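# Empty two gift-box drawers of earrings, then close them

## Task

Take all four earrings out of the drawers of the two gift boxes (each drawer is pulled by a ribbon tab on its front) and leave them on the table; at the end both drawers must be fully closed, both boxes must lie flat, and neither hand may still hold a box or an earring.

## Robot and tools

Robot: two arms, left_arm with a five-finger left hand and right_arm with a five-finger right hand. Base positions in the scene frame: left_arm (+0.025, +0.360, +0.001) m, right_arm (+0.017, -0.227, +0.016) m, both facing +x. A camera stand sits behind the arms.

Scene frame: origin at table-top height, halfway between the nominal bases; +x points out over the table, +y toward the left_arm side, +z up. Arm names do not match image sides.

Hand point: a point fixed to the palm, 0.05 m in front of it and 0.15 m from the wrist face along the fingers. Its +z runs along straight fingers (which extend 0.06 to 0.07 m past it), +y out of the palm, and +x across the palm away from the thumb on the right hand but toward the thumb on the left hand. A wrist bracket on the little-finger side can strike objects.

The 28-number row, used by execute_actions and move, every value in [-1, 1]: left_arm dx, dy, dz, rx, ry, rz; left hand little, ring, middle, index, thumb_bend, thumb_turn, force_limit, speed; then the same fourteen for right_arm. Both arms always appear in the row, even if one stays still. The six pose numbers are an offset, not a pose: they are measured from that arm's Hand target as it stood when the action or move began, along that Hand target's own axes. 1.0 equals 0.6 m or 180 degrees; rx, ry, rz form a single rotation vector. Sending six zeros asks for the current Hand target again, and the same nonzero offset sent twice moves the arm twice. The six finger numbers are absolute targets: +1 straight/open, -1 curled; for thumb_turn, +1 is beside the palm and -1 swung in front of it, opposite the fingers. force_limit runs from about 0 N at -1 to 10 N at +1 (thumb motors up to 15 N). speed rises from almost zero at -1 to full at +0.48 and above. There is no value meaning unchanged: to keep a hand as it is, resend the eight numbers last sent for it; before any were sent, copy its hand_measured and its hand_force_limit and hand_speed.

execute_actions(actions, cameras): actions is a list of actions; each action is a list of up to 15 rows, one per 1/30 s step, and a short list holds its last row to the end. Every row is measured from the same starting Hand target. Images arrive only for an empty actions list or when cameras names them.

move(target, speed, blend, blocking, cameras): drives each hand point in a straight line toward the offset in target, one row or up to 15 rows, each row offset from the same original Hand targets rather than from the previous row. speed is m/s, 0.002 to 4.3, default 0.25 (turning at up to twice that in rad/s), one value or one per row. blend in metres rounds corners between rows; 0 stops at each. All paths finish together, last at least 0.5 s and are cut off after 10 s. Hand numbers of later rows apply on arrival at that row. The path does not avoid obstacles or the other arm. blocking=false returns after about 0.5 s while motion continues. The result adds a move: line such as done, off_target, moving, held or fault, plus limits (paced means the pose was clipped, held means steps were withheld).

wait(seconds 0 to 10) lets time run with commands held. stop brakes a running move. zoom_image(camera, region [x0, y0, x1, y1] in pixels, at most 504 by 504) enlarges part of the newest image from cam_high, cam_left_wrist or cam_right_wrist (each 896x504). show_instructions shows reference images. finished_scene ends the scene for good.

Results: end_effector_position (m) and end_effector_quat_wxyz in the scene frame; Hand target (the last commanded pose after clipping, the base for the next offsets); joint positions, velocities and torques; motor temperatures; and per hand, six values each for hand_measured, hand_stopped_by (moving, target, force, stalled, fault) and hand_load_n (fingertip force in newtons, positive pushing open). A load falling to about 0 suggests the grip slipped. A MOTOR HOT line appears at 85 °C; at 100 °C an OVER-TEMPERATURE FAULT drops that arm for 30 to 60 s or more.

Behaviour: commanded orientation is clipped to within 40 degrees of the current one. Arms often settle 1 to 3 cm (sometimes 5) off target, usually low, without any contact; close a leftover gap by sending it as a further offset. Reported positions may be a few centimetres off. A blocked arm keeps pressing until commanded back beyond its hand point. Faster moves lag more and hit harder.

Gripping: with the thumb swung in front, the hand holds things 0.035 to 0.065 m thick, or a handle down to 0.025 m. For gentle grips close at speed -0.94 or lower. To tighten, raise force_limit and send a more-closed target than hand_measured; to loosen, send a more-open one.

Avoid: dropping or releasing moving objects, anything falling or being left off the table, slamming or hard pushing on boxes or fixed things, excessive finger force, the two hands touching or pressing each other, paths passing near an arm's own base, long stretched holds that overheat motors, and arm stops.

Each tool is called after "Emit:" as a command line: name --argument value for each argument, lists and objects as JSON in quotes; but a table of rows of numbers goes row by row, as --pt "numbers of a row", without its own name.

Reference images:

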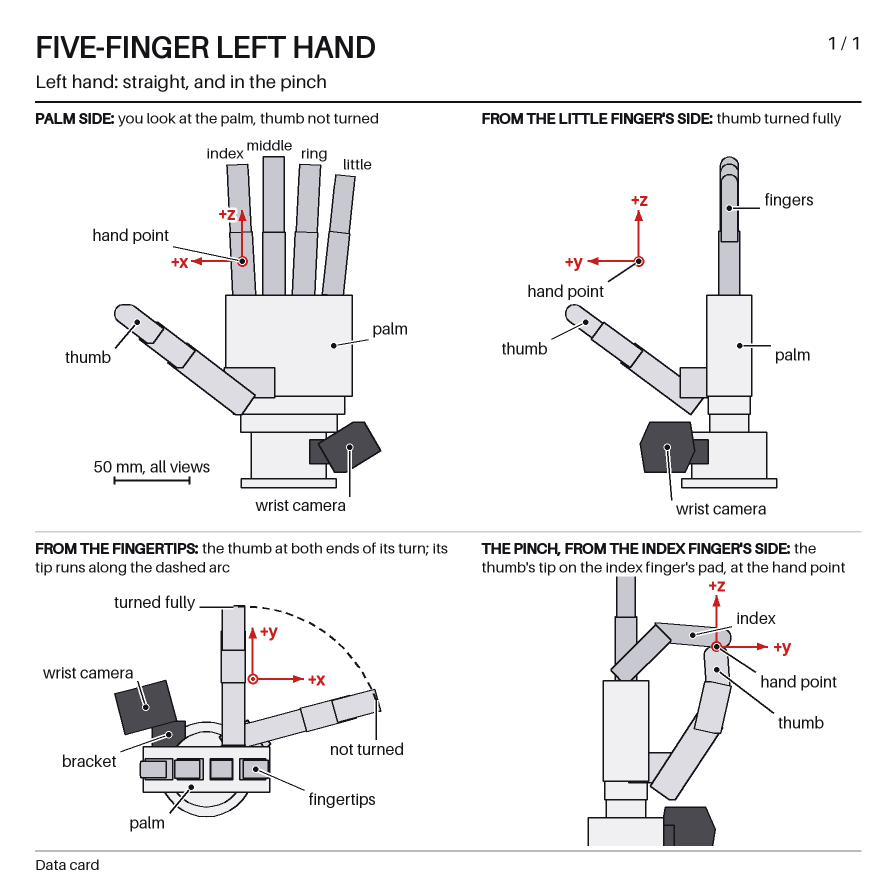

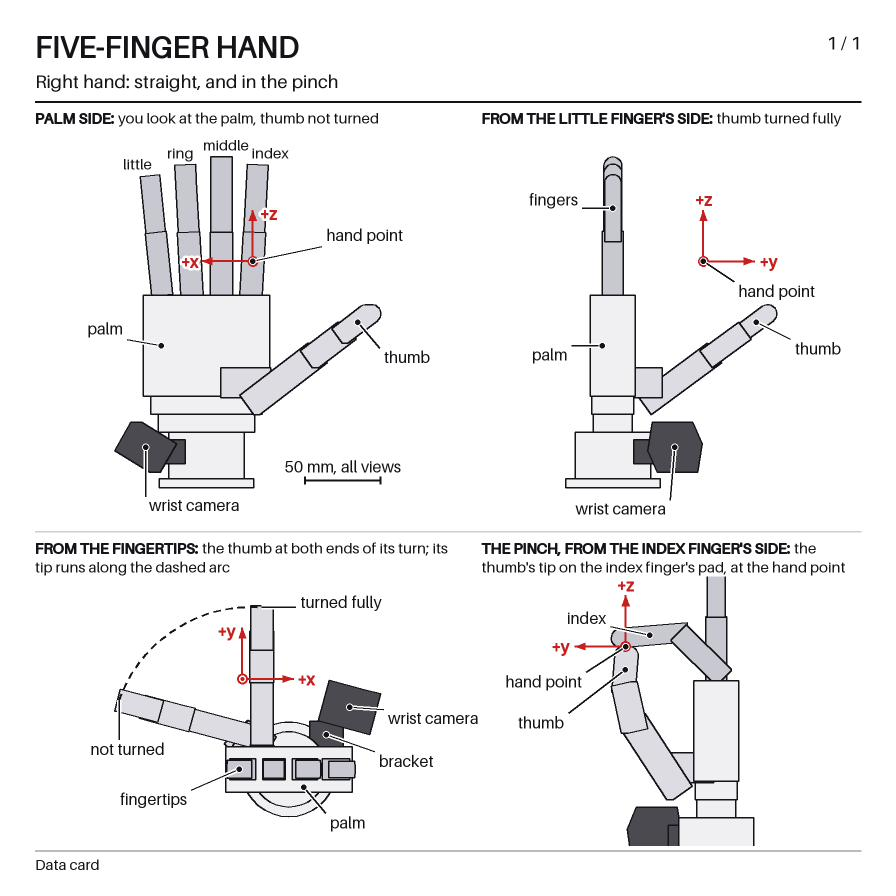

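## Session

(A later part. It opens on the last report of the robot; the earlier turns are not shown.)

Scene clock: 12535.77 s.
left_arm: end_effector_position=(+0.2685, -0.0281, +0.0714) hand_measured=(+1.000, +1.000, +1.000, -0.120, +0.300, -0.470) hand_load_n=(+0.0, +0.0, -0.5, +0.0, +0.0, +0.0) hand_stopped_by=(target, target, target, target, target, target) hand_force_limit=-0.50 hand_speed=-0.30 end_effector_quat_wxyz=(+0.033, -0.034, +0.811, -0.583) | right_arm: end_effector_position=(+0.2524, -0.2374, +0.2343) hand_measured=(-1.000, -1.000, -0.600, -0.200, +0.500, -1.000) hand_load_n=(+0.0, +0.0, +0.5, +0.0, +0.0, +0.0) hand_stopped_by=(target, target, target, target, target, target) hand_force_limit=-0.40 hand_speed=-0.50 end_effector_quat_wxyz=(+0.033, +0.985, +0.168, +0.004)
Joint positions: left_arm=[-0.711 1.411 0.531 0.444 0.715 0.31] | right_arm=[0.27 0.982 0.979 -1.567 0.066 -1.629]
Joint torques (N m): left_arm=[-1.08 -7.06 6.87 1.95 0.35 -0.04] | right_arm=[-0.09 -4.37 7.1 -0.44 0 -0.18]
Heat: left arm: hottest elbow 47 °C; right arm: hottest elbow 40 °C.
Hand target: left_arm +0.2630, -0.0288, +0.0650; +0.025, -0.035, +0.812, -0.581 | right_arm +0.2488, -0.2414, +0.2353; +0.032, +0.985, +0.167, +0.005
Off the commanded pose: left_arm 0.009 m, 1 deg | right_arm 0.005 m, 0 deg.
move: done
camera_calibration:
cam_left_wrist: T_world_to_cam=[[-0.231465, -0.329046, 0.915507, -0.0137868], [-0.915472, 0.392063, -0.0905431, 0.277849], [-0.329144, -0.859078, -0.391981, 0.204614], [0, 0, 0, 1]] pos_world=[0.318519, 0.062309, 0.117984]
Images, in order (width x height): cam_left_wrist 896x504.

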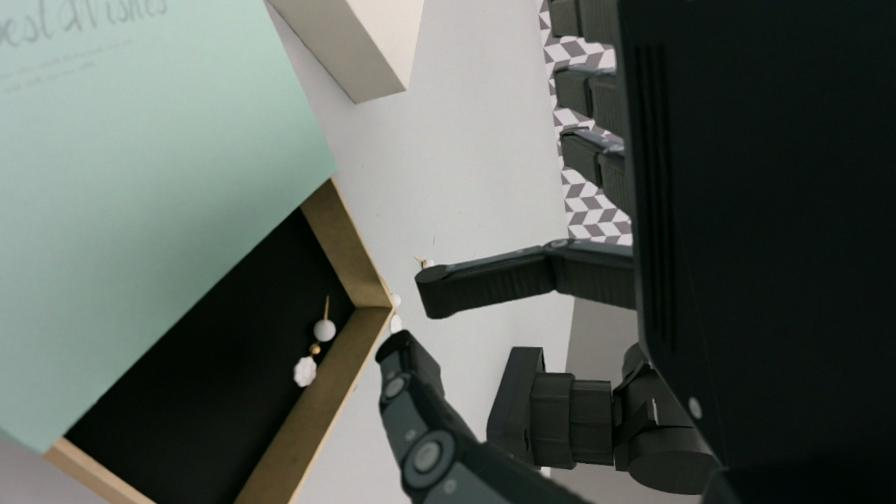

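Emit:
move --target '[0.0022,0.0232,0.0092,0,0,0,1,1,1,-0.12,0.3,-0.47,-0.5,-0.3,0,0,0,0,0,0,-1,-1,-0.6,-0.2,0.5,-1,-0.4,-0.5]' --speed 0.04 --cameras '["cam_left_wrist"]'

Scene clock: 12551.40 s.
left_arm: end_effector_position=(+0.2680, -0.0287, +0.0570) hand_measured=(+1.000, +1.000, +1.000, -0.120, +0.300, -0.470) hand_load_n=(+0.0, +0.0, +0.0, +0.0, +0.0, +0.0) hand_stopped_by=(target, target, target, target, target, target) hand_force_limit=-0.50 hand_speed=-0.30 end_effector_quat_wxyz=(+0.032, -0.034, +0.811, -0.584) | right_arm: end_effector_position=(+0.2524, -0.2374, +0.2343) hand_measured=(-1.000, -1.000, -0.600, -0.200, +0.500, -1.000) hand_load_n=(+0.0, +0.0, +0.0, +0.0, +0.0, +0.0) hand_stopped_by=(target, target, target, target, target, target) hand_force_limit=-0.40 hand_speed=-0.50 end_effector_quat_wxyz=(+0.033, +0.985, +0.168, +0.004)
Joint positions: left_arm=[-0.712 1.458 0.518 0.508 0.715 0.307] | right_arm=[0.27 0.982 0.979 -1.567 0.066 -1.629]
Joint torques (N m): left_arm=[-1.49 -7.65 6.43 1.96 0.2 -0.01] | right_arm=[-0.03 -4.25 7.09 -0.46 0 -0.18]
Motor temperatures (°C): left_arm=[26 26 45 26 30 25] | right_arm=[26 27 40 25 27 26]
Heat: left arm: hottest elbow 45 °C; right arm: hottest elbow 40 °C.
Hand target: left_arm +0.2618, -0.0297, +0.0501; +0.025, -0.035, +0.812, -0.582 | right_arm +0.2488, -0.2414, +0.2353; +0.032, +0.985, +0.167, +0.005
Off the commanded pose: left_arm 0.009 m, 1 deg | right_arm 0.005 m, 0 deg.
move: done
camera_calibration:
cam_left_wrist: T_world_to_cam=[[-0.231252, -0.327146, 0.916241, -0.000883891], [-0.915237, 0.392542, -0.0908409, 0.276312], [-0.329945, -0.859585, -0.390192, 0.198307], [0, 0, 0, 1]] pos_world=[0.318117, 0.0617084, 0.103288]
Images, in order (width x height): cam_left_wrist 896x504.

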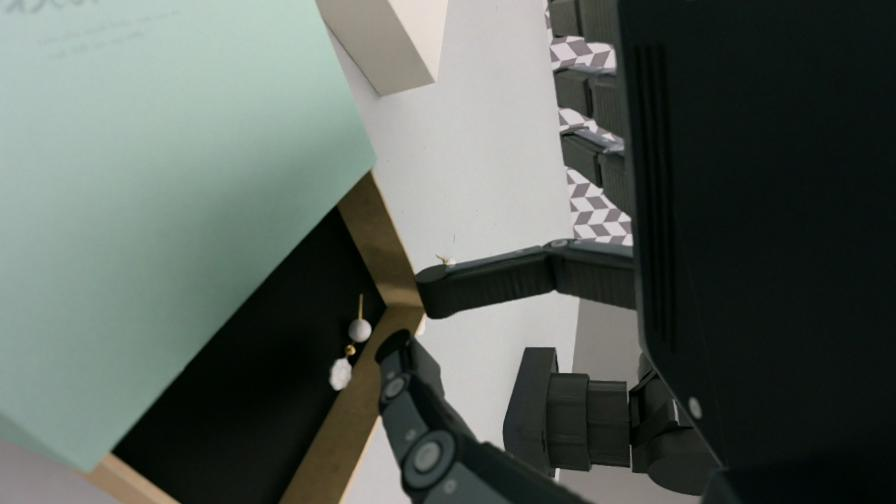

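Emit:
move --target '[0.0025,0.0203,0.0072,0,0,0,1,1,1,-0.12,0.3,-0.47,-0.5,-0.3,0,0,0,0,0,0,-1,-1,-0.6,-0.2,0.5,-1,-0.4,-0.5]' --speed 0.03 --cameras '["cam_left_wrist"]'

Scene clock: 12566.37 s.
left_arm: end_effector_position=(+0.2670, -0.0286, +0.0441) hand_measured=(+1.000, +1.000, +1.000, -0.120, +0.300, -0.470) hand_load_n=(+0.0, +0.0, +0.0, +0.0, +0.0, +0.0) hand_stopped_by=(target, target, target, target, target, target) hand_force_limit=-0.50 hand_speed=-0.30 end_effector_quat_wxyz=(+0.032, -0.034, +0.810, -0.584) | right_arm: end_effector_position=(+0.2524, -0.2374, +0.2343) hand_measured=(-1.000, -1.000, -0.600, -0.200, +0.500, -1.000) hand_load_n=(+0.0, +0.0, +0.0, +0.0, +0.0, +0.0) hand_stopped_by=(target, target, target, target, target, target) hand_force_limit=-0.40 hand_speed=-0.50 end_effector_quat_wxyz=(+0.033, +0.985, +0.168, +0.004)
Joint positions: left_arm=[-0.714 1.5 0.506 0.562 0.713 0.305] | right_arm=[0.27 0.982 0.979 -1.567 0.066 -1.629]
Joint torques (N m): left_arm=[-1.44 -8 6 1.78 0.17 -0.04] | right_arm=[-0.09 -4.31 7.1 -0.43 0 -0.17]
Heat: left arm: hottest elbow 44 °C; right arm: hottest elbow 40 °C.
Hand target: left_arm +0.2603, -0.0299, +0.0372; +0.025, -0.035, +0.812, -0.582 | right_arm +0.2488, -0.2414, +0.2353; +0.032, +0.985, +0.167, +0.005
Off the commanded pose: left_arm 0.010 m, 1 deg | right_arm 0.005 m, 0 deg.
move: done
camera_calibration:
cam_left_wrist: T_world_to_cam=[[-0.230593, -0.326658, 0.916581, 0.0104655], [-0.915369, 0.392321, -0.0904696, 0.274208], [-0.330041, -0.859871, -0.389479, 0.193014], [0, 0, 0, 1]] pos_world=[0.317117, 0.0618079, 0.0903897]
Images, in order (width x height): cam_left_wrist 896x504.

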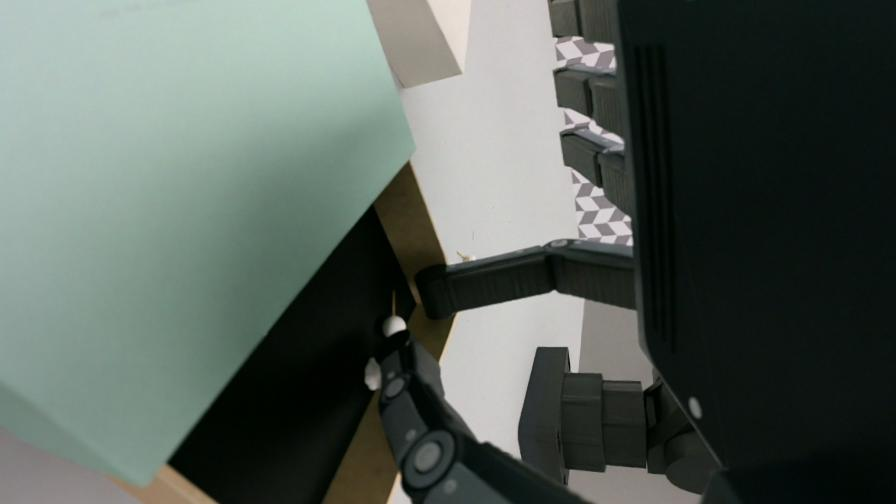

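Emit:
zoom_image --camera "cam_left_wrist" --region '[340, 230, 480, 420]'

Scaled by 2.653 from the camera's 896x504 image, which has a finer 1280x720 frame.

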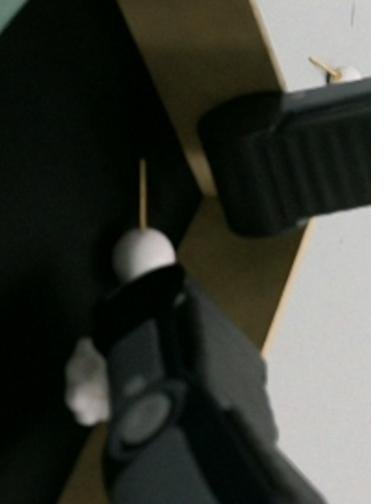

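Emit:
move --target '[0.0017,0.0087,0.003,0,0,0,1,1,1,-0.12,0.3,-0.47,-0.5,-0.3,0,0,0,0,0,0,-1,-1,-0.6,-0.2,0.5,-1,-0.4,-0.5]' --speed 0.03 --cameras '["cam_left_wrist"]'

Emit:
zoom_image --camera "cam_left_wrist" --region '[340, 230, 480, 420]'

Scene clock: 12585.17 s.
left_arm: end_effector_position=(+0.2665, -0.0289, +0.0389) hand_measured=(+1.000, +1.000, +1.000, -0.120, +0.300, -0.470) hand_load_n=(+0.0, +0.0, +0.0, +0.0, +0.0, +0.0) hand_stopped_by=(target, target, target, target, target, target) hand_force_limit=-0.50 hand_speed=-0.30 end_effector_quat_wxyz=(+0.033, -0.034, +0.810, -0.584) | right_arm: end_effector_position=(+0.2524, -0.2374, +0.2343) hand_measured=(-1.000, -1.000, -0.600, -0.200, +0.500, -1.000) hand_load_n=(+0.0, +0.0, +0.0, +0.0, +0.0, +0.0) hand_stopped_by=(target, target, target, target, target, target) hand_force_limit=-0.40 hand_speed=-0.50 end_effector_quat_wxyz=(+0.033, +0.985, +0.168, +0.004)
Joint positions: left_arm=[-0.716 1.517 0.501 0.587 0.711 0.304] | right_arm=[0.27 0.982 0.979 -1.567 0.066 -1.629]
Joint torques (N m): left_arm=[-1.44 -7.65 5.81 1.89 0.15 -0.02] | right_arm=[-0.03 -4.31 7.1 -0.44 0 -0.18]
Heat: left arm: hottest elbow 43 °C; right arm: hottest elbow 39 °C.
Hand target: left_arm +0.2593, -0.0300, +0.0316; +0.025, -0.035, +0.812, -0.581 | right_arm +0.2488, -0.2414, +0.2353; +0.032, +0.985, +0.167, +0.005
Off the commanded pose: left_arm 0.010 m, 1 deg | right_arm 0.005 m, 0 deg.
move: done
camera_calibration:
cam_left_wrist: T_world_to_cam=[[-0.231651, -0.326369, 0.916417, 0.0153921], [-0.91553, 0.391597, -0.0919649, 0.273453], [-0.328852, -0.860311, -0.389514, 0.190358], [0, 0, 0, 1]] pos_world=[0.316519, 0.061707, 0.0851896]
Images, in order (width x height): cam_left_wrist 896x504.

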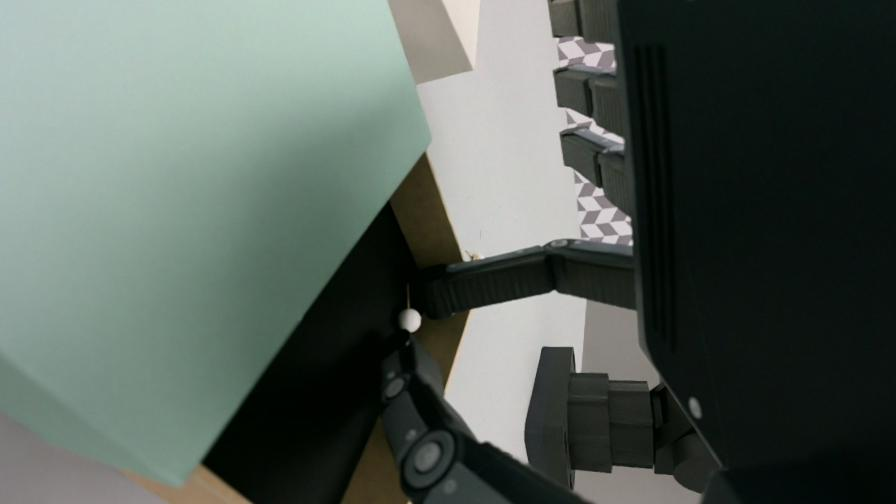

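Scaled by 2.653 from the camera's 896x504 image, which has a finer 1280x720 frame.

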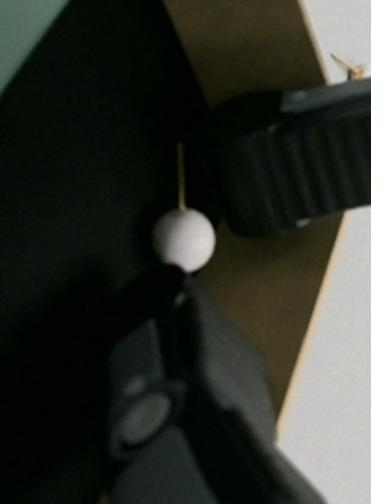

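Emit:
move --target '[0,0,0,0,0,0,1,1,1,-0.38,0.3,-0.47,-0.5,-0.94,0,0,0,0,0,0,-1,-1,-0.6,-0.2,0.5,-1,-0.4,-0.5]' --speed 0.03 --cameras '["cam_left_wrist"]'

Emit:
zoom_image --camera "cam_left_wrist" --region '[340, 230, 480, 420]'

Scene clock: 12604.33 s.
left_arm: end_effector_position=(+0.2664, -0.0290, +0.0389) hand_measured=(+1.000, +1.000, +1.000, -0.338, +0.300, -0.470) hand_load_n=(+0.0, +0.0, +0.0, +3.5, +1.5, +0.0) hand_stopped_by=(target, target, target, force, target, target) hand_force_limit=-0.50 hand_speed=-0.94 end_effector_quat_wxyz=(+0.032, -0.034, +0.810, -0.584) | right_arm: end_effector_position=(+0.2524, -0.2374, +0.2343) hand_measured=(-1.000, -1.000, -0.600, -0.200, +0.500, -1.000) hand_load_n=(+0.0, +0.0, +0.0, +0.5, +0.0, +0.0) hand_stopped_by=(target, target, target, target, target, target) hand_force_limit=-0.40 hand_speed=-0.50 end_effector_quat_wxyz=(+0.033, +0.985, +0.168, +0.004)
Joint positions: left_arm=[-0.716 1.518 0.501 0.588 0.711 0.304] | right_arm=[0.27 0.982 0.979 -1.567 0.066 -1.629]
Joint torques (N m): left_arm=[-1.38 -7.53 5.9 1.96 0.14 -0.03] | right_arm=[-0.09 -4.19 7.09 -0.46 0 -0.18]
Heat: left arm: hottest elbow 42 °C; right arm: hottest elbow 39 °C.
Hand target: left_arm +0.2591, -0.0300, +0.0316; +0.025, -0.035, +0.812, -0.581 | right_arm +0.2488, -0.2414, +0.2353; +0.032, +0.985, +0.167, +0.005
Off the commanded pose: left_arm 0.010 m, 1 deg | right_arm 0.005 m, 0 deg.
move: done
camera_calibration:
cam_left_wrist: T_world_to_cam=[[-0.231365, -0.32602, 0.916614, 0.0152656], [-0.915497, 0.391722, -0.0917559, 0.273395], [-0.329143, -0.860386, -0.389101, 0.190176], [0, 0, 0, 1]] pos_world=[0.316419, 0.0615069, 0.0850905]
Images, in order (width x height): cam_left_wrist 896x504.

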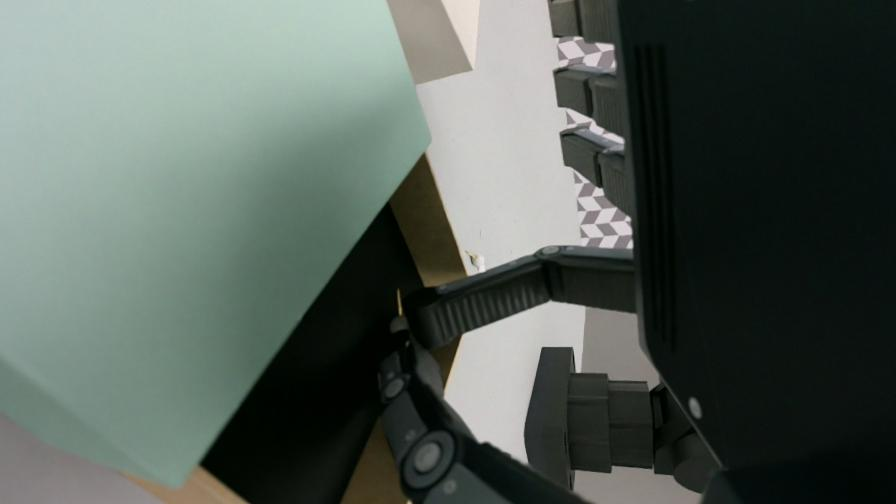

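Scaled by 2.653 from the camera's 896x504 image, which has a finer 1280x720 frame.

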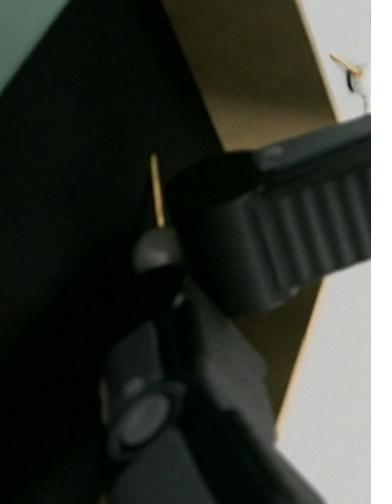

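Emit:
move --target '[0,-0.0474,-0.0159,0,0,0,1,1,1,-0.38,0.3,-0.47,-0.5,-0.94,0,0,0,0,0,0,-1,-1,-0.6,-0.2,0.5,-1,-0.4,-0.5]' --speed 0.03 --cameras '["cam_left_wrist"]'

Emit:
zoom_image --camera "cam_left_wrist" --region '[340, 230, 480, 420]'

Scene clock: 12633.87 s.
left_arm: end_effector_position=(+0.2596, -0.0236, +0.0538) hand_measured=(+1.000, +1.000, +1.000, -0.338, +0.300, -0.470) hand_load_n=(+0.0, +0.0, +0.0, +3.5, +2.0, +0.0) hand_stopped_by=(target, target, target, force, target, target) hand_force_limit=-0.50 hand_speed=-0.94 end_effector_quat_wxyz=(+0.025, -0.039, +0.815, -0.578) | right_arm: end_effector_position=(+0.2524, -0.2374, +0.2343) hand_measured=(-1.000, -1.000, -0.600, -0.200, +0.500, -1.000) hand_load_n=(+0.0, +0.0, +0.0, +0.0, +0.0, +0.0) hand_stopped_by=(target, target, target, target, target, target) hand_force_limit=-0.40 hand_speed=-0.50 end_effector_quat_wxyz=(+0.033, +0.985, +0.168, +0.004)
Joint positions: left_arm=[-0.717 1.442 0.501 0.488 0.71 0.303] | right_arm=[0.27 0.982 0.979 -1.567 0.066 -1.629]
Joint torques (N m): left_arm=[-1.67 -9.11 8.31 1.16 0.15 -0.03] | right_arm=[-0.09 -4.31 7.1 -0.47 0 -0.18]
Heat: left arm: hottest elbow 42 °C; right arm: hottest elbow 39 °C.
Hand target: left_arm +0.2592, -0.0302, +0.0615; +0.025, -0.035, +0.812, -0.581 | right_arm +0.2488, -0.2414, +0.2353; +0.032, +0.985, +0.167, +0.005
Off the commanded pose: left_arm 0.010 m, 1 deg | right_arm 0.005 m, 0 deg.
move: done
camera_calibration:
cam_left_wrist: T_world_to_cam=[[-0.214772, -0.340098, 0.915536, -0.00287232], [-0.916896, 0.393106, -0.0690621, 0.265619], [-0.336415, -0.854284, -0.396263, 0.200881], [0, 0, 0, 1]] pos_world=[0.310507, 0.0662166, 0.100576]
Images, in order (width x height): cam_left_wrist 896x504.

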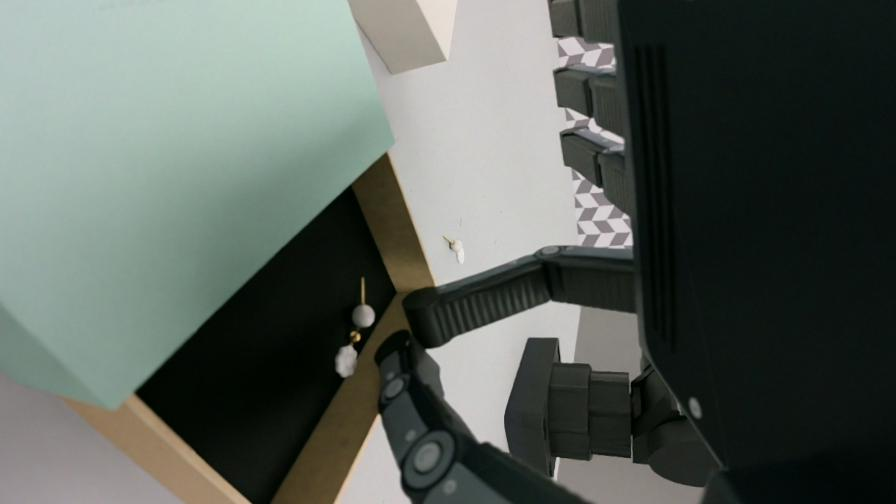

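Scaled by 2.653 from the camera's 896x504 image, which has a finer 1280x720 frame.

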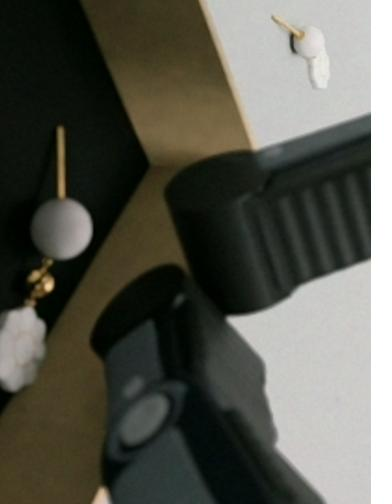

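Emit:
move --pt "0 -0.0473 -0.016 0 0 0 1 1 1 -0.12 0.3 -0.47 -0.5 -0.5 0 0 0 0 0 0 -1 -1 -0.6 -0.2 0.5 -1 -0.4 -0.5" --pt "-0.0302 -0.0777 0.029 0 0.0548 0.0183 1 1 1 -0.12 0.3 -0.47 -0.5 -0.5 0 0 0 0 0 0 -1 -1 -0.6 -0.2 0.5 -1 -0.4 -0.5" --pt "0.0045 -0.004 -0.0117 0 0.0548 0.0183 1 1 1 -0.12 0.3 -0.47 -0.5 -0.5 0 0 0 0 0 0 -1 -1 -0.6 -0.2 0.5 -1 -0.4 -0.5" --speed 0.06 --cameras '["cam_left_wrist"]'

Emit:
zoom_image --camera "cam_left_wrist" --region '[250, 200, 480, 420]'

Scene clock: 12685.13 s.
left_arm: end_effector_position=(+0.2528, -0.0285, +0.0688) hand_measured=(+1.000, +1.000, +1.000, -0.120, +0.300, -0.470) hand_load_n=(+0.0, +0.0, +0.0, +0.0, +0.0, +0.0) hand_stopped_by=(target, target, target, target, target, target) hand_force_limit=-0.50 hand_speed=-0.50 end_effector_quat_wxyz=(-0.034, +0.039, +0.813, -0.580) | right_arm: end_effector_position=(+0.2524, -0.2374, +0.2343) hand_measured=(-1.000, -1.000, -0.600, -0.200, +0.500, -1.000) hand_load_n=(+0.0, +0.0, +0.0, +0.0, +0.0, +0.0) hand_stopped_by=(target, target, target, target, target, target) hand_force_limit=-0.40 hand_speed=-0.50 end_effector_quat_wxyz=(+0.033, +0.985, +0.168, +0.004)
Joint positions: left_arm=[-0.692 1.453 0.599 0.297 0.908 0.445] | right_arm=[0.27 0.982 0.979 -1.567 0.066 -1.629]
Joint torques (N m): left_arm=[0.09 -8.64 6.76 1.7 0.52 0.12] | right_arm=[-0.09 -4.19 7.1 -0.43 0 -0.18]
Heat: left arm: hottest elbow 43 °C; right arm: hottest elbow 39 °C.
Hand target: left_arm +0.2561, -0.0246, +0.0662; -0.028, +0.038, +0.812, -0.581 | right_arm +0.2488, -0.2414, +0.2353; +0.032, +0.985, +0.167, +0.005
Off the commanded pose: left_arm 0.006 m, 1 deg | right_arm 0.005 m, 0 deg.
move: done
camera_calibration:
cam_left_wrist: T_world_to_cam=[[-0.270268, -0.286675, 0.919115, -0.00447379], [-0.823778, 0.562983, -0.0666382, 0.243475], [-0.498343, -0.775157, -0.388313, 0.242992], [0, 0, 0, 1]] pos_world=[0.320453, 0.0500023, 0.114694]
Images, in order (width x height): cam_left_wrist 896x504.

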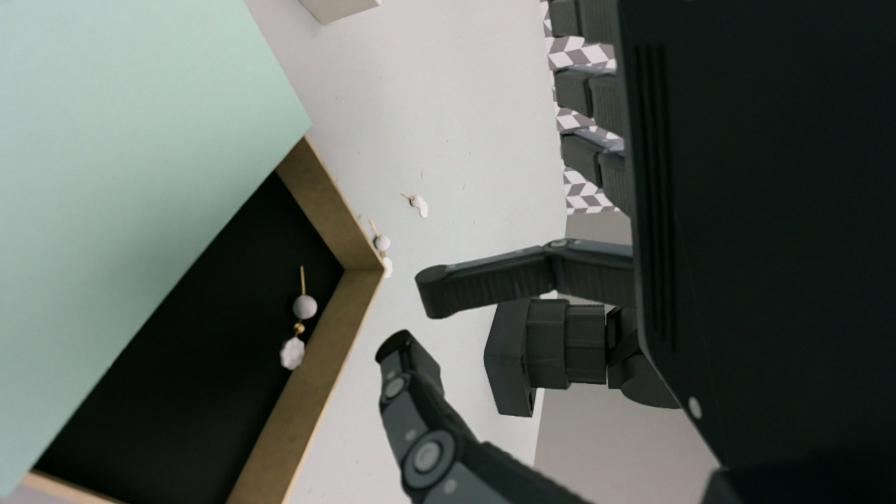

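Scaled by 2.191 from the camera's 896x504 image, which has a finer 1280x720 frame.

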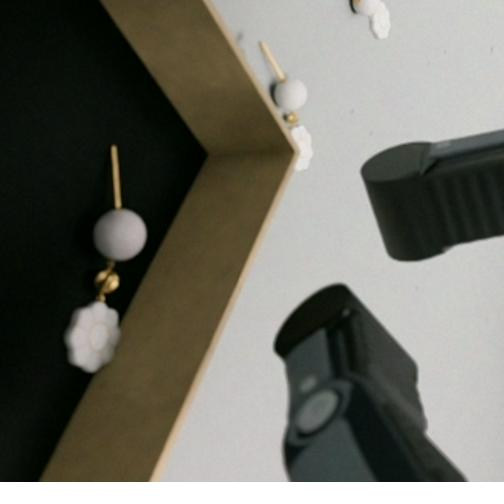

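Emit:
move --target '[-0.0094,0.0115,-0.0016,0,0.009,0.003,1,1,1,-0.12,0.3,-0.47,-0.5,-0.5,0,0,0,0,0,0,-1,-1,-0.6,-0.2,0.5,-1,-0.4,-0.5]' --speed 0.04 --cameras '["cam_left_wrist"]'

Emit:
zoom_image --camera "cam_left_wrist" --region '[250, 200, 480, 420]'

Scene clock: 12727.83 s.
left_arm: end_effector_position=(+0.2549, -0.0228, +0.0624) hand_measured=(+1.000, +1.000, +1.000, -0.120, +0.300, -0.470) hand_load_n=(+0.0, +0.0, +0.0, +0.0, +0.0, +0.0) hand_stopped_by=(target, target, target, target, target, target) hand_force_limit=-0.50 hand_speed=-0.50 end_effector_quat_wxyz=(-0.038, +0.054, +0.810, -0.583) | right_arm: end_effector_position=(+0.2524, -0.2374, +0.2343) hand_measured=(-1.000, -1.000, -0.600, -0.200, +0.500, -1.000) hand_load_n=(+0.0, +0.0, +0.0, +0.0, +0.0, +0.0) hand_stopped_by=(target, target, target, target, target, target) hand_force_limit=-0.40 hand_speed=-0.50 end_effector_quat_wxyz=(+0.033, +0.985, +0.168, +0.004)
Joint positions: left_arm=[-0.67 1.474 0.599 0.295 0.951 0.49] | right_arm=[0.27 0.982 0.979 -1.567 0.066 -1.629]
Joint torques (N m): left_arm=[-0.09 -7.59 8.35 0.91 0.56 0.14] | right_arm=[-0.09 -4.25 7.09 -0.46 0 -0.18]
Heat: left arm: hottest elbow 41 °C; right arm: hottest elbow 39 °C.
Hand target: left_arm +0.2619, -0.0220, +0.0599; -0.037, +0.050, +0.812, -0.581 | right_arm +0.2488, -0.2414, +0.2353; +0.032, +0.985, +0.167, +0.005
Off the commanded pose: left_arm 0.008 m, 0 deg | right_arm 0.005 m, 0 deg.
move: done
camera_calibration:
cam_left_wrist: T_world_to_cam=[[-0.287198, -0.27056, 0.918866, 0.008397], [-0.806222, 0.586265, -0.0793645, 0.238398], [-0.517226, -0.763604, -0.386506, 0.250947], [0, 0, 0, 1]] pos_world=[0.324409, 0.0541314, 0.108197]
Images, in order (width x height): cam_left_wrist 896x504.

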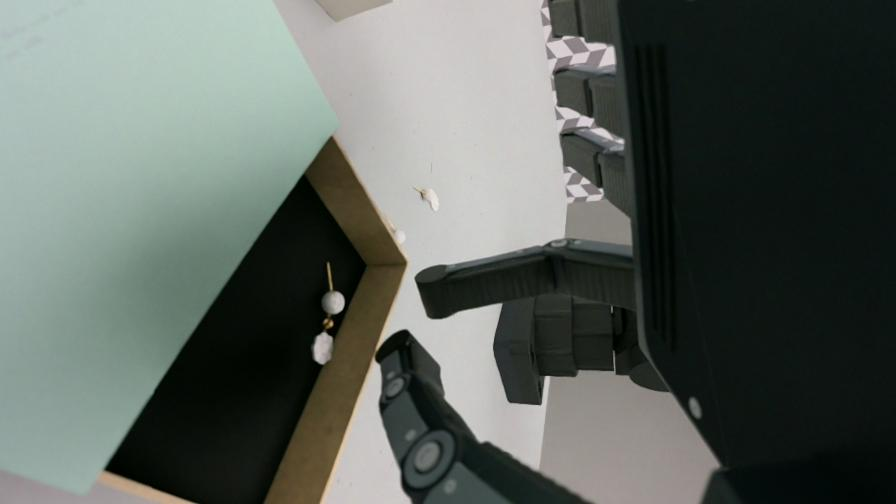

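Scaled by 2.191 from the camera's 896x504 image, which has a finer 1280x720 frame.

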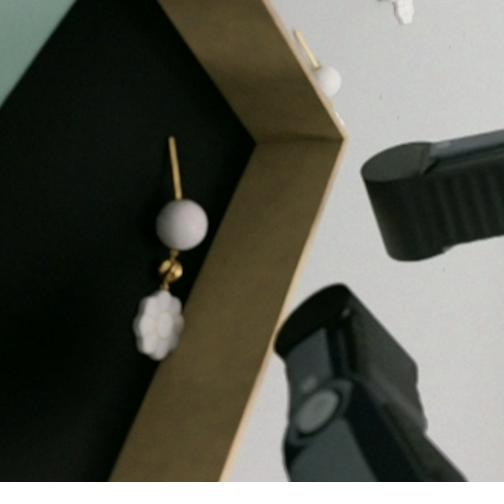

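Emit:
move --pt "-0.0465 -0.0437 0.05 0 0 0 1 1 1 -0.12 0.3 -0.47 -0.5 -0.5 0 0 0 0 0 0 -1 -1 -0.6 -0.2 0.5 -1 -0.4 -0.5" --pt "0.006 0.011 0.0088 0 0 0 1 1 1 -0.12 0.3 -0.47 -0.5 -0.5 0 0 0 0 0 0 -1 -1 -0.6 -0.2 0.5 -1 -0.4 -0.5" --speed 0.05 --cameras '["cam_left_wrist"]'

Emit:
zoom_image --camera "cam_left_wrist" --region '[250, 200, 480, 420]'

Scene clock: 12751.03 s.
left_arm: end_effector_position=(+0.2543, -0.0288, +0.0510) hand_measured=(+1.000, +1.000, +1.000, -0.120, +0.300, -0.470) hand_load_n=(+0.0, +0.0, -0.5, +0.0, +0.5, +0.0) hand_stopped_by=(target, target, target, target, target, target) hand_force_limit=-0.50 hand_speed=-0.50 end_effector_quat_wxyz=(-0.046, +0.049, +0.813, -0.578) | right_arm: end_effector_position=(+0.2524, -0.2374, +0.2343) hand_measured=(-1.000, -1.000, -0.600, -0.200, +0.500, -1.000) hand_load_n=(+0.0, +0.0, +0.0, +0.5, +0.0, +0.0) hand_stopped_by=(target, target, target, target, target, target) hand_force_limit=-0.40 hand_speed=-0.50 end_effector_quat_wxyz=(+0.033, +0.985, +0.168, +0.004)
Joint positions: left_arm=[-0.684 1.517 0.61 0.315 0.942 0.478] | right_arm=[0.27 0.982 0.979 -1.567 0.066 -1.629]
Joint torques (N m): left_arm=[-0.15 -9.88 6.38 1.63 0.49 0.16] | right_arm=[-0.09 -4.37 7.09 -0.43 0 -0.18]
Heat: left arm: hottest elbow 41 °C; right arm: hottest elbow 39 °C.
Hand target: left_arm +0.2580, -0.0245, +0.0521; -0.037, +0.050, +0.811, -0.581 | right_arm +0.2488, -0.2414, +0.2353; +0.032, +0.985, +0.167, +0.005
Off the commanded pose: left_arm 0.006 m, 1 deg | right_arm 0.005 m, 0 deg.
move: done
camera_calibration:
cam_left_wrist: T_world_to_cam=[[-0.271432, -0.282098, 0.920188, 0.0126554], [-0.806159, 0.588922, -0.0572533, 0.239567], [-0.525768, -0.757358, -0.387269, 0.244083], [0, 0, 0, 1]] pos_world=[0.324895, 0.047342, 0.0965963]
Images, in order (width x height): cam_left_wrist 896x504.

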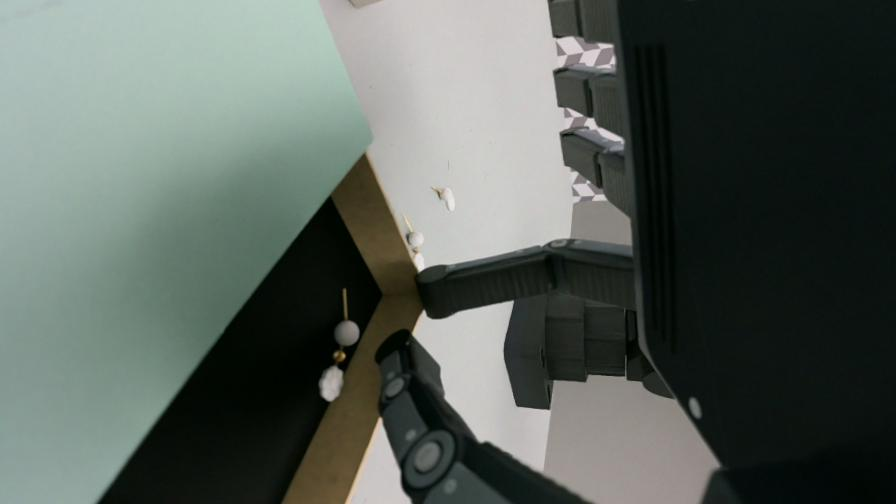

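Scaled by 2.191 from the camera's 896x504 image, which has a finer 1280x720 frame.

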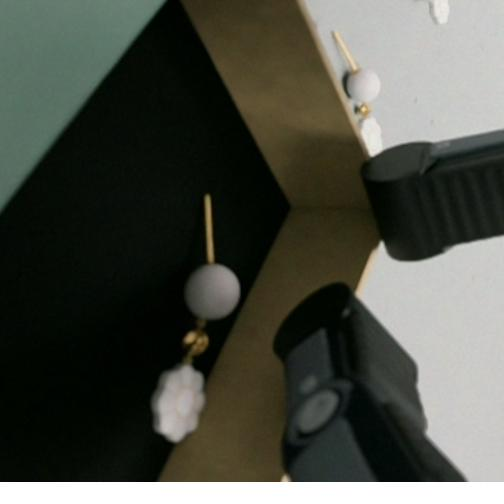

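Emit:
wait --seconds 0.1 --cameras '["cam_high", "cam_left_wrist"]'

Emit:
zoom_image --camera "cam_high" --region '[450, 170, 590, 290]'

Scene clock: 12772.53 s.
left_arm: end_effector_position=(+0.2543, -0.0288, +0.0510) hand_measured=(+1.000, +1.000, +1.000, -0.120, +0.300, -0.470) hand_load_n=(+0.0, -0.5, +0.0, +0.5, +0.0, +0.0) hand_stopped_by=(target, target, target, target, target, target) hand_force_limit=-0.50 hand_speed=-0.50 end_effector_quat_wxyz=(-0.046, +0.049, +0.813, -0.578) | right_arm: end_effector_position=(+0.2524, -0.2374, +0.2343) hand_measured=(-1.000, -1.000, -0.600, -0.200, +0.500, -1.000) hand_load_n=(+0.0, +0.0, +0.5, +0.0, +0.0, +0.0) hand_stopped_by=(target, target, target, target, target, target) hand_force_limit=-0.40 hand_speed=-0.50 end_effector_quat_wxyz=(+0.033, +0.985, +0.168, +0.004)
Joint positions: left_arm=[-0.684 1.517 0.61 0.315 0.942 0.478] | right_arm=[0.27 0.982 0.979 -1.567 0.066 -1.629]
Joint torques (N m): left_arm=[0.09 -9.88 6.28 1.62 0.48 0.18] | right_arm=[-0.15 -4.25 7.12 -0.46 -0.01 -0.18]
Heat: left arm: hottest elbow 41 °C; right arm: hottest elbow 39 °C.
Hand target: left_arm +0.2580, -0.0245, +0.0521; -0.037, +0.050, +0.812, -0.581 | right_arm +0.2488, -0.2414, +0.2353; +0.032, +0.985, +0.167, +0.005
Off the commanded pose: left_arm 0.006 m, 1 deg | right_arm 0.005 m, 0 deg.
wait: 0.10 s; at rest from the start
camera_calibration:
cam_left_wrist: T_world_to_cam=[[-0.271432, -0.282098, 0.920188, 0.0126554], [-0.806159, 0.588922, -0.0572533, 0.239567], [-0.525768, -0.757358, -0.387269, 0.244083], [0, 0, 0, 1]] pos_world=[0.324895, 0.047342, 0.0965963]
Images, in order (width x height): cam_high 896x504, cam_left_wrist 896x504.

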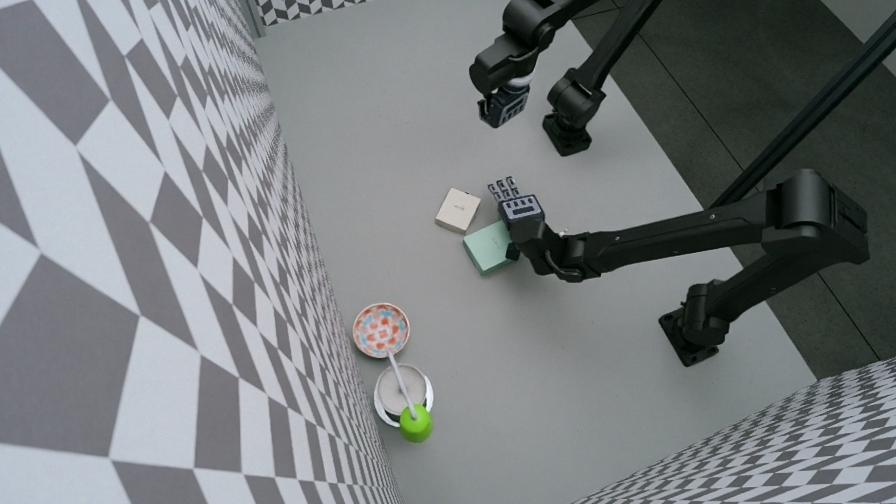

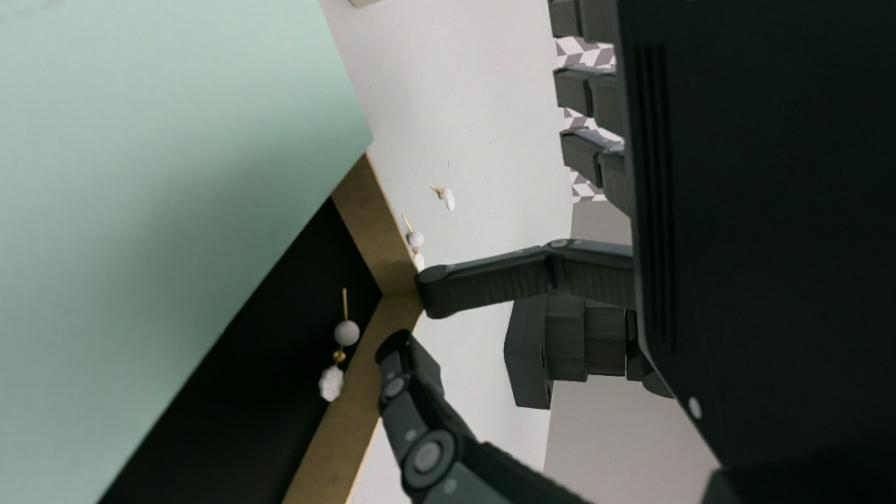

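Scaled by 3.600 from the camera's 896x504 image, which has a finer 1280x720 frame.

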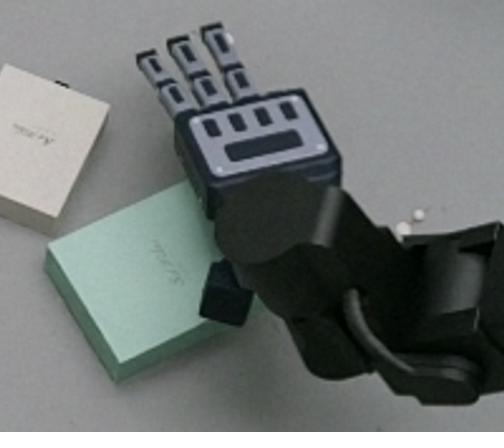

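Emit:
move --target '[-0.0033,0.003,-0.0137,0,0,0,1,1,1,-0.12,0.3,-0.47,-0.5,-0.5,0,0,0,0,0,0,-1,-1,-0.6,-0.2,0.5,-1,-0.4,-0.5]' --speed 0.04 --cameras '["cam_left_wrist"]'

Emit:
zoom_image --camera "cam_left_wrist" --region '[250, 200, 480, 420]'

Scene clock: 12789.27 s.
left_arm: end_effector_position=(+0.2598, -0.0219, +0.0526) hand_measured=(+1.000, +1.000, +1.000, -0.120, +0.300, -0.470) hand_load_n=(+0.0, +0.5, +0.0, +0.0, +0.0, +0.0) hand_stopped_by=(target, target, target, target, target, target) hand_force_limit=-0.50 hand_speed=-0.50 end_effector_quat_wxyz=(-0.040, +0.052, +0.811, -0.581) | right_arm: end_effector_position=(+0.2524, -0.2374, +0.2343) hand_measured=(-1.000, -1.000, -0.600, -0.200, +0.500, -1.000) hand_load_n=(+0.0, +0.0, +0.0, +0.5, +0.0, +0.0) hand_stopped_by=(target, target, target, target, target, target) hand_force_limit=-0.40 hand_speed=-0.50 end_effector_quat_wxyz=(+0.033, +0.985, +0.168, +0.004)
Joint positions: left_arm=[-0.66 1.509 0.604 0.312 0.96 0.5] | right_arm=[0.27 0.982 0.979 -1.567 0.066 -1.629]
Joint torques (N m): left_arm=[0.03 -10.4 6.35 0.8 0.56 0.15] | right_arm=[-0.03 -4.25 7.1 -0.46 0 -0.18]
Heat: left arm: hottest elbow 41 °C; right arm: hottest elbow 39 °C.
Hand target: left_arm +0.2610, -0.0164, +0.0530; -0.037, +0.050, +0.812, -0.581 | right_arm +0.2488, -0.2414, +0.2353; +0.032, +0.985, +0.167, +0.005
Off the commanded pose: left_arm 0.006 m, 0 deg | right_arm 0.005 m, 0 deg.
move: done
camera_calibration:
cam_left_wrist: T_world_to_cam=[[-0.28382, -0.273343, 0.919092, 0.0181021], [-0.806311, 0.586783, -0.0744797, 0.240919], [-0.518949, -0.762213, -0.38694, 0.250918], [0, 0, 0, 1]] pos_world=[0.329607, 0.0548337, 0.0983962]
Images, in order (width x height): cam_left_wrist 896x504.

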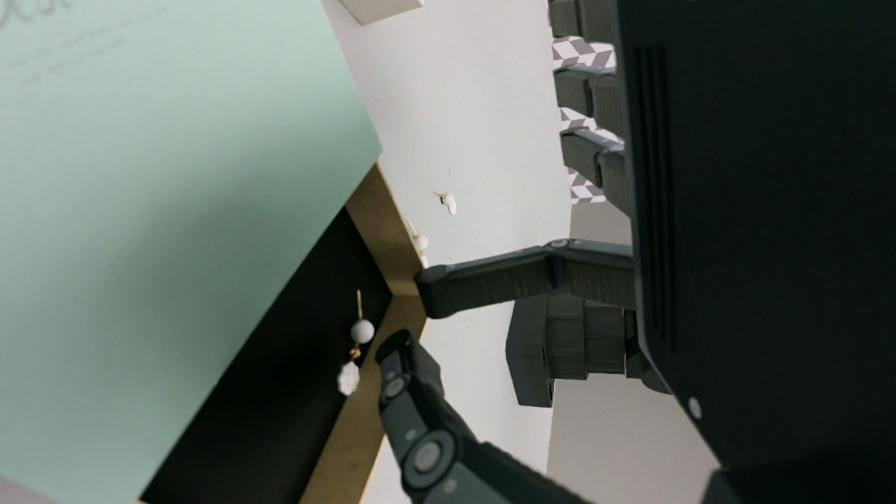

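Scaled by 2.191 from the camera's 896x504 image, which has a finer 1280x720 frame.

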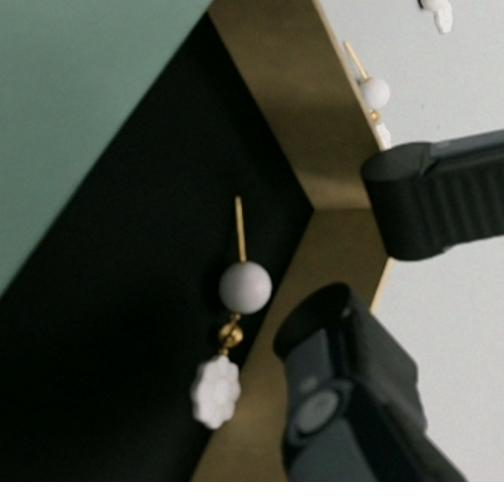

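Emit:
move --target '[-0.0008,0.0182,-0.0015,0,0.0126,0.0042,1,1,1,-0.12,0.3,-0.47,-0.5,-0.5,0,0,0,0,0,0,-1,-1,-0.6,-0.2,0.5,-1,-0.4,-0.5]' --speed 0.04 --cameras '["cam_left_wrist"]'

Emit:
zoom_image --camera "cam_left_wrist" --region '[280, 220, 480, 420]'

Scene clock: 12825.53 s.
left_arm: end_effector_position=(+0.2576, -0.0148, +0.0479) hand_measured=(+1.000, +1.000, +1.000, -0.120, +0.300, -0.470) hand_load_n=(+0.0, +0.0, +0.0, +0.5, +0.0, +0.0) hand_stopped_by=(target, target, target, target, target, target) hand_force_limit=-0.50 hand_speed=-0.50 end_effector_quat_wxyz=(-0.048, +0.072, +0.808, -0.583) | right_arm: end_effector_position=(+0.2524, -0.2374, +0.2343) hand_measured=(-1.000, -1.000, -0.600, -0.200, +0.500, -1.000) hand_load_n=(+0.0, +0.0, +0.0, +0.0, +0.0, +0.5) hand_stopped_by=(target, target, target, target, target, target) hand_force_limit=-0.40 hand_speed=-0.50 end_effector_quat_wxyz=(+0.033, +0.985, +0.168, +0.004)
Joint positions: left_arm=[-0.643 1.519 0.604 0.282 1.008 0.563] | right_arm=[0.27 0.982 0.979 -1.567 0.066 -1.629]
Joint torques (N m): left_arm=[0.26 -8.53 7.53 0.88 0.59 0.11] | right_arm=[-0.09 -4.25 7.09 -0.42 0 -0.18]
Motor temperatures (°C): left_arm=[26 27 40 26 28 25] | right_arm=[26 27 39 25 27 26]
Heat: left arm: hottest elbow 40 °C; right arm: hottest elbow 39 °C.
Hand target: left_arm +0.2622, -0.0121, +0.0429; -0.049, +0.067, +0.810, -0.580 | right_arm +0.2488, -0.2414, +0.2353; +0.032, +0.985, +0.167, +0.005
Off the commanded pose: left_arm 0.007 m, 1 deg | right_arm 0.005 m, 0 deg.
move: done
camera_calibration:
cam_left_wrist: T_world_to_cam=[[-0.303702, -0.255225, 0.917946, 0.029144], [-0.780643, 0.619009, -0.0861664, 0.228965], [-0.546225, -0.742757, -0.387233, 0.260614], [0, 0, 0, 1]] pos_world=[0.329945, 0.0592803, 0.093895]
Images, in order (width x height): cam_left_wrist 896x504.

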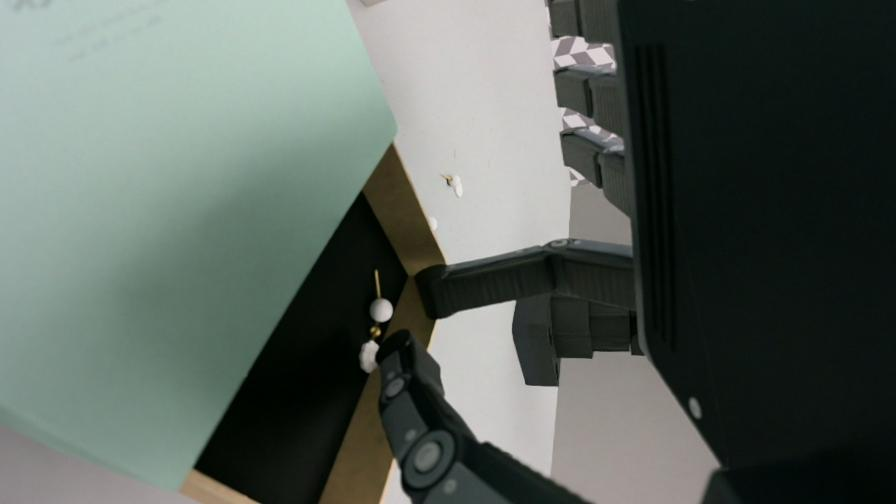

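Scaled by 2.520 from the camera's 896x504 image, which has a finer 1280x720 frame.

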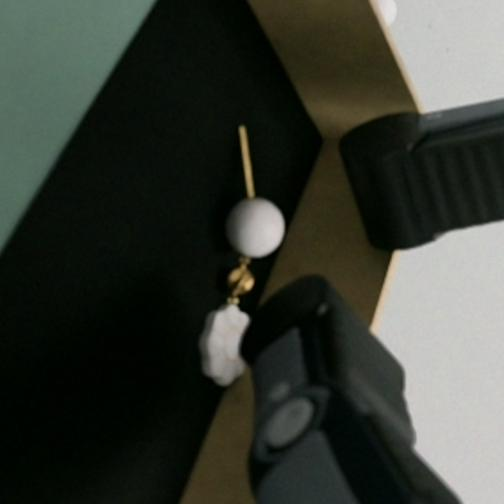

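Emit:
move --target '[-0.006,0.0083,0.0065,0,0,0,1,1,1,-0.12,0.3,-0.47,-0.5,-0.5,0,0,0,0,0,0,-1,-1,-0.6,-0.2,0.5,-1,-0.4,-0.5]' --speed 0.03 --cameras '["cam_left_wrist"]'

Emit:
zoom_image --camera "cam_left_wrist" --region '[300, 220, 460, 380]'

Scene clock: 12840.67 s.
left_arm: end_effector_position=(+0.2558, -0.0134, +0.0380) hand_measured=(+1.000, +1.000, +1.000, -0.120, +0.300, -0.470) hand_load_n=(+0.0, +0.0, +0.0, +0.0, +0.0, +0.0) hand_stopped_by=(target, target, target, target, target, target) hand_force_limit=-0.50 hand_speed=-0.50 end_effector_quat_wxyz=(-0.056, +0.067, +0.812, -0.578) | right_arm: end_effector_position=(+0.2524, -0.2374, +0.2343) hand_measured=(-1.000, -1.000, -0.600, -0.200, +0.500, -1.000) hand_load_n=(+0.0, +0.0, +0.0, +0.0, +0.0, +0.0) hand_stopped_by=(target, target, target, target, target, target) hand_force_limit=-0.40 hand_speed=-0.50 end_effector_quat_wxyz=(+0.033, +0.985, +0.168, +0.004)
Joint positions: left_arm=[-0.643 1.545 0.604 0.282 1.008 0.564] | right_arm=[0.27 0.982 0.979 -1.567 0.066 -1.629]
Joint torques (N m): left_arm=[-0.38 -7.77 7.97 1.55 0.58 0.17] | right_arm=[-0.09 -4.19 7.08 -0.42 0 -0.18]
Heat: left arm: hottest elbow 41 °C; right arm: hottest elbow 39 °C.
Hand target: left_arm +0.2652, -0.0148, +0.0369; -0.049, +0.067, +0.810, -0.580 | right_arm +0.2488, -0.2414, +0.2353; +0.032, +0.985, +0.167, +0.005
Off the commanded pose: left_arm 0.010 m, 1 deg | right_arm 0.005 m, 0 deg.
move: done
camera_calibration:
cam_left_wrist: T_world_to_cam=[[-0.286273, -0.268648, 0.919715, 0.0333352], [-0.781621, 0.620666, -0.0619933, 0.225273], [-0.554182, -0.736615, -0.387661, 0.25896], [0, 0, 0, 1]] pos_world=[0.329132, 0.0598902, 0.0836952]
Images, in order (width x height): cam_left_wrist 896x504.

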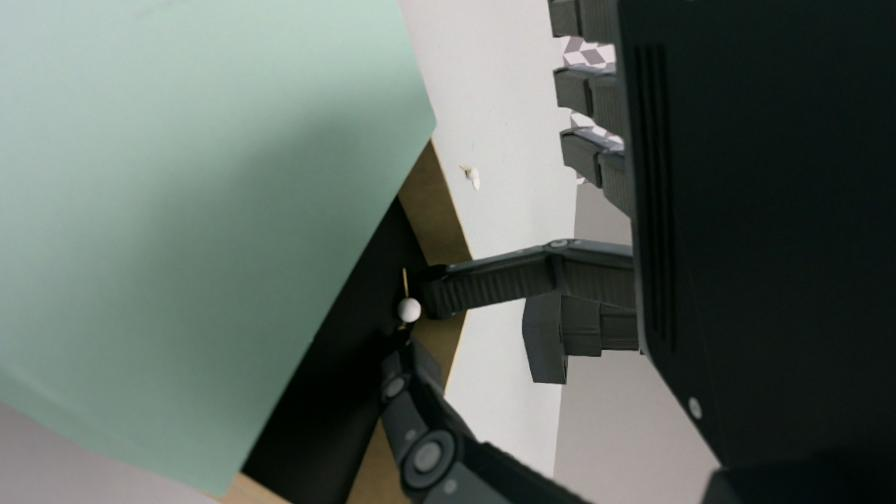

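Scaled by 3.150 from the camera's 896x504 image, which has a finer 1280x720 frame.

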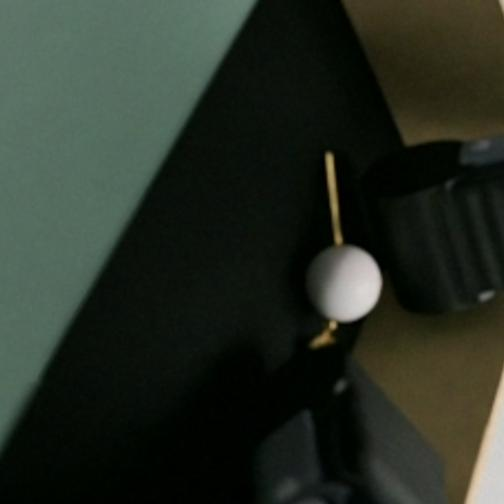

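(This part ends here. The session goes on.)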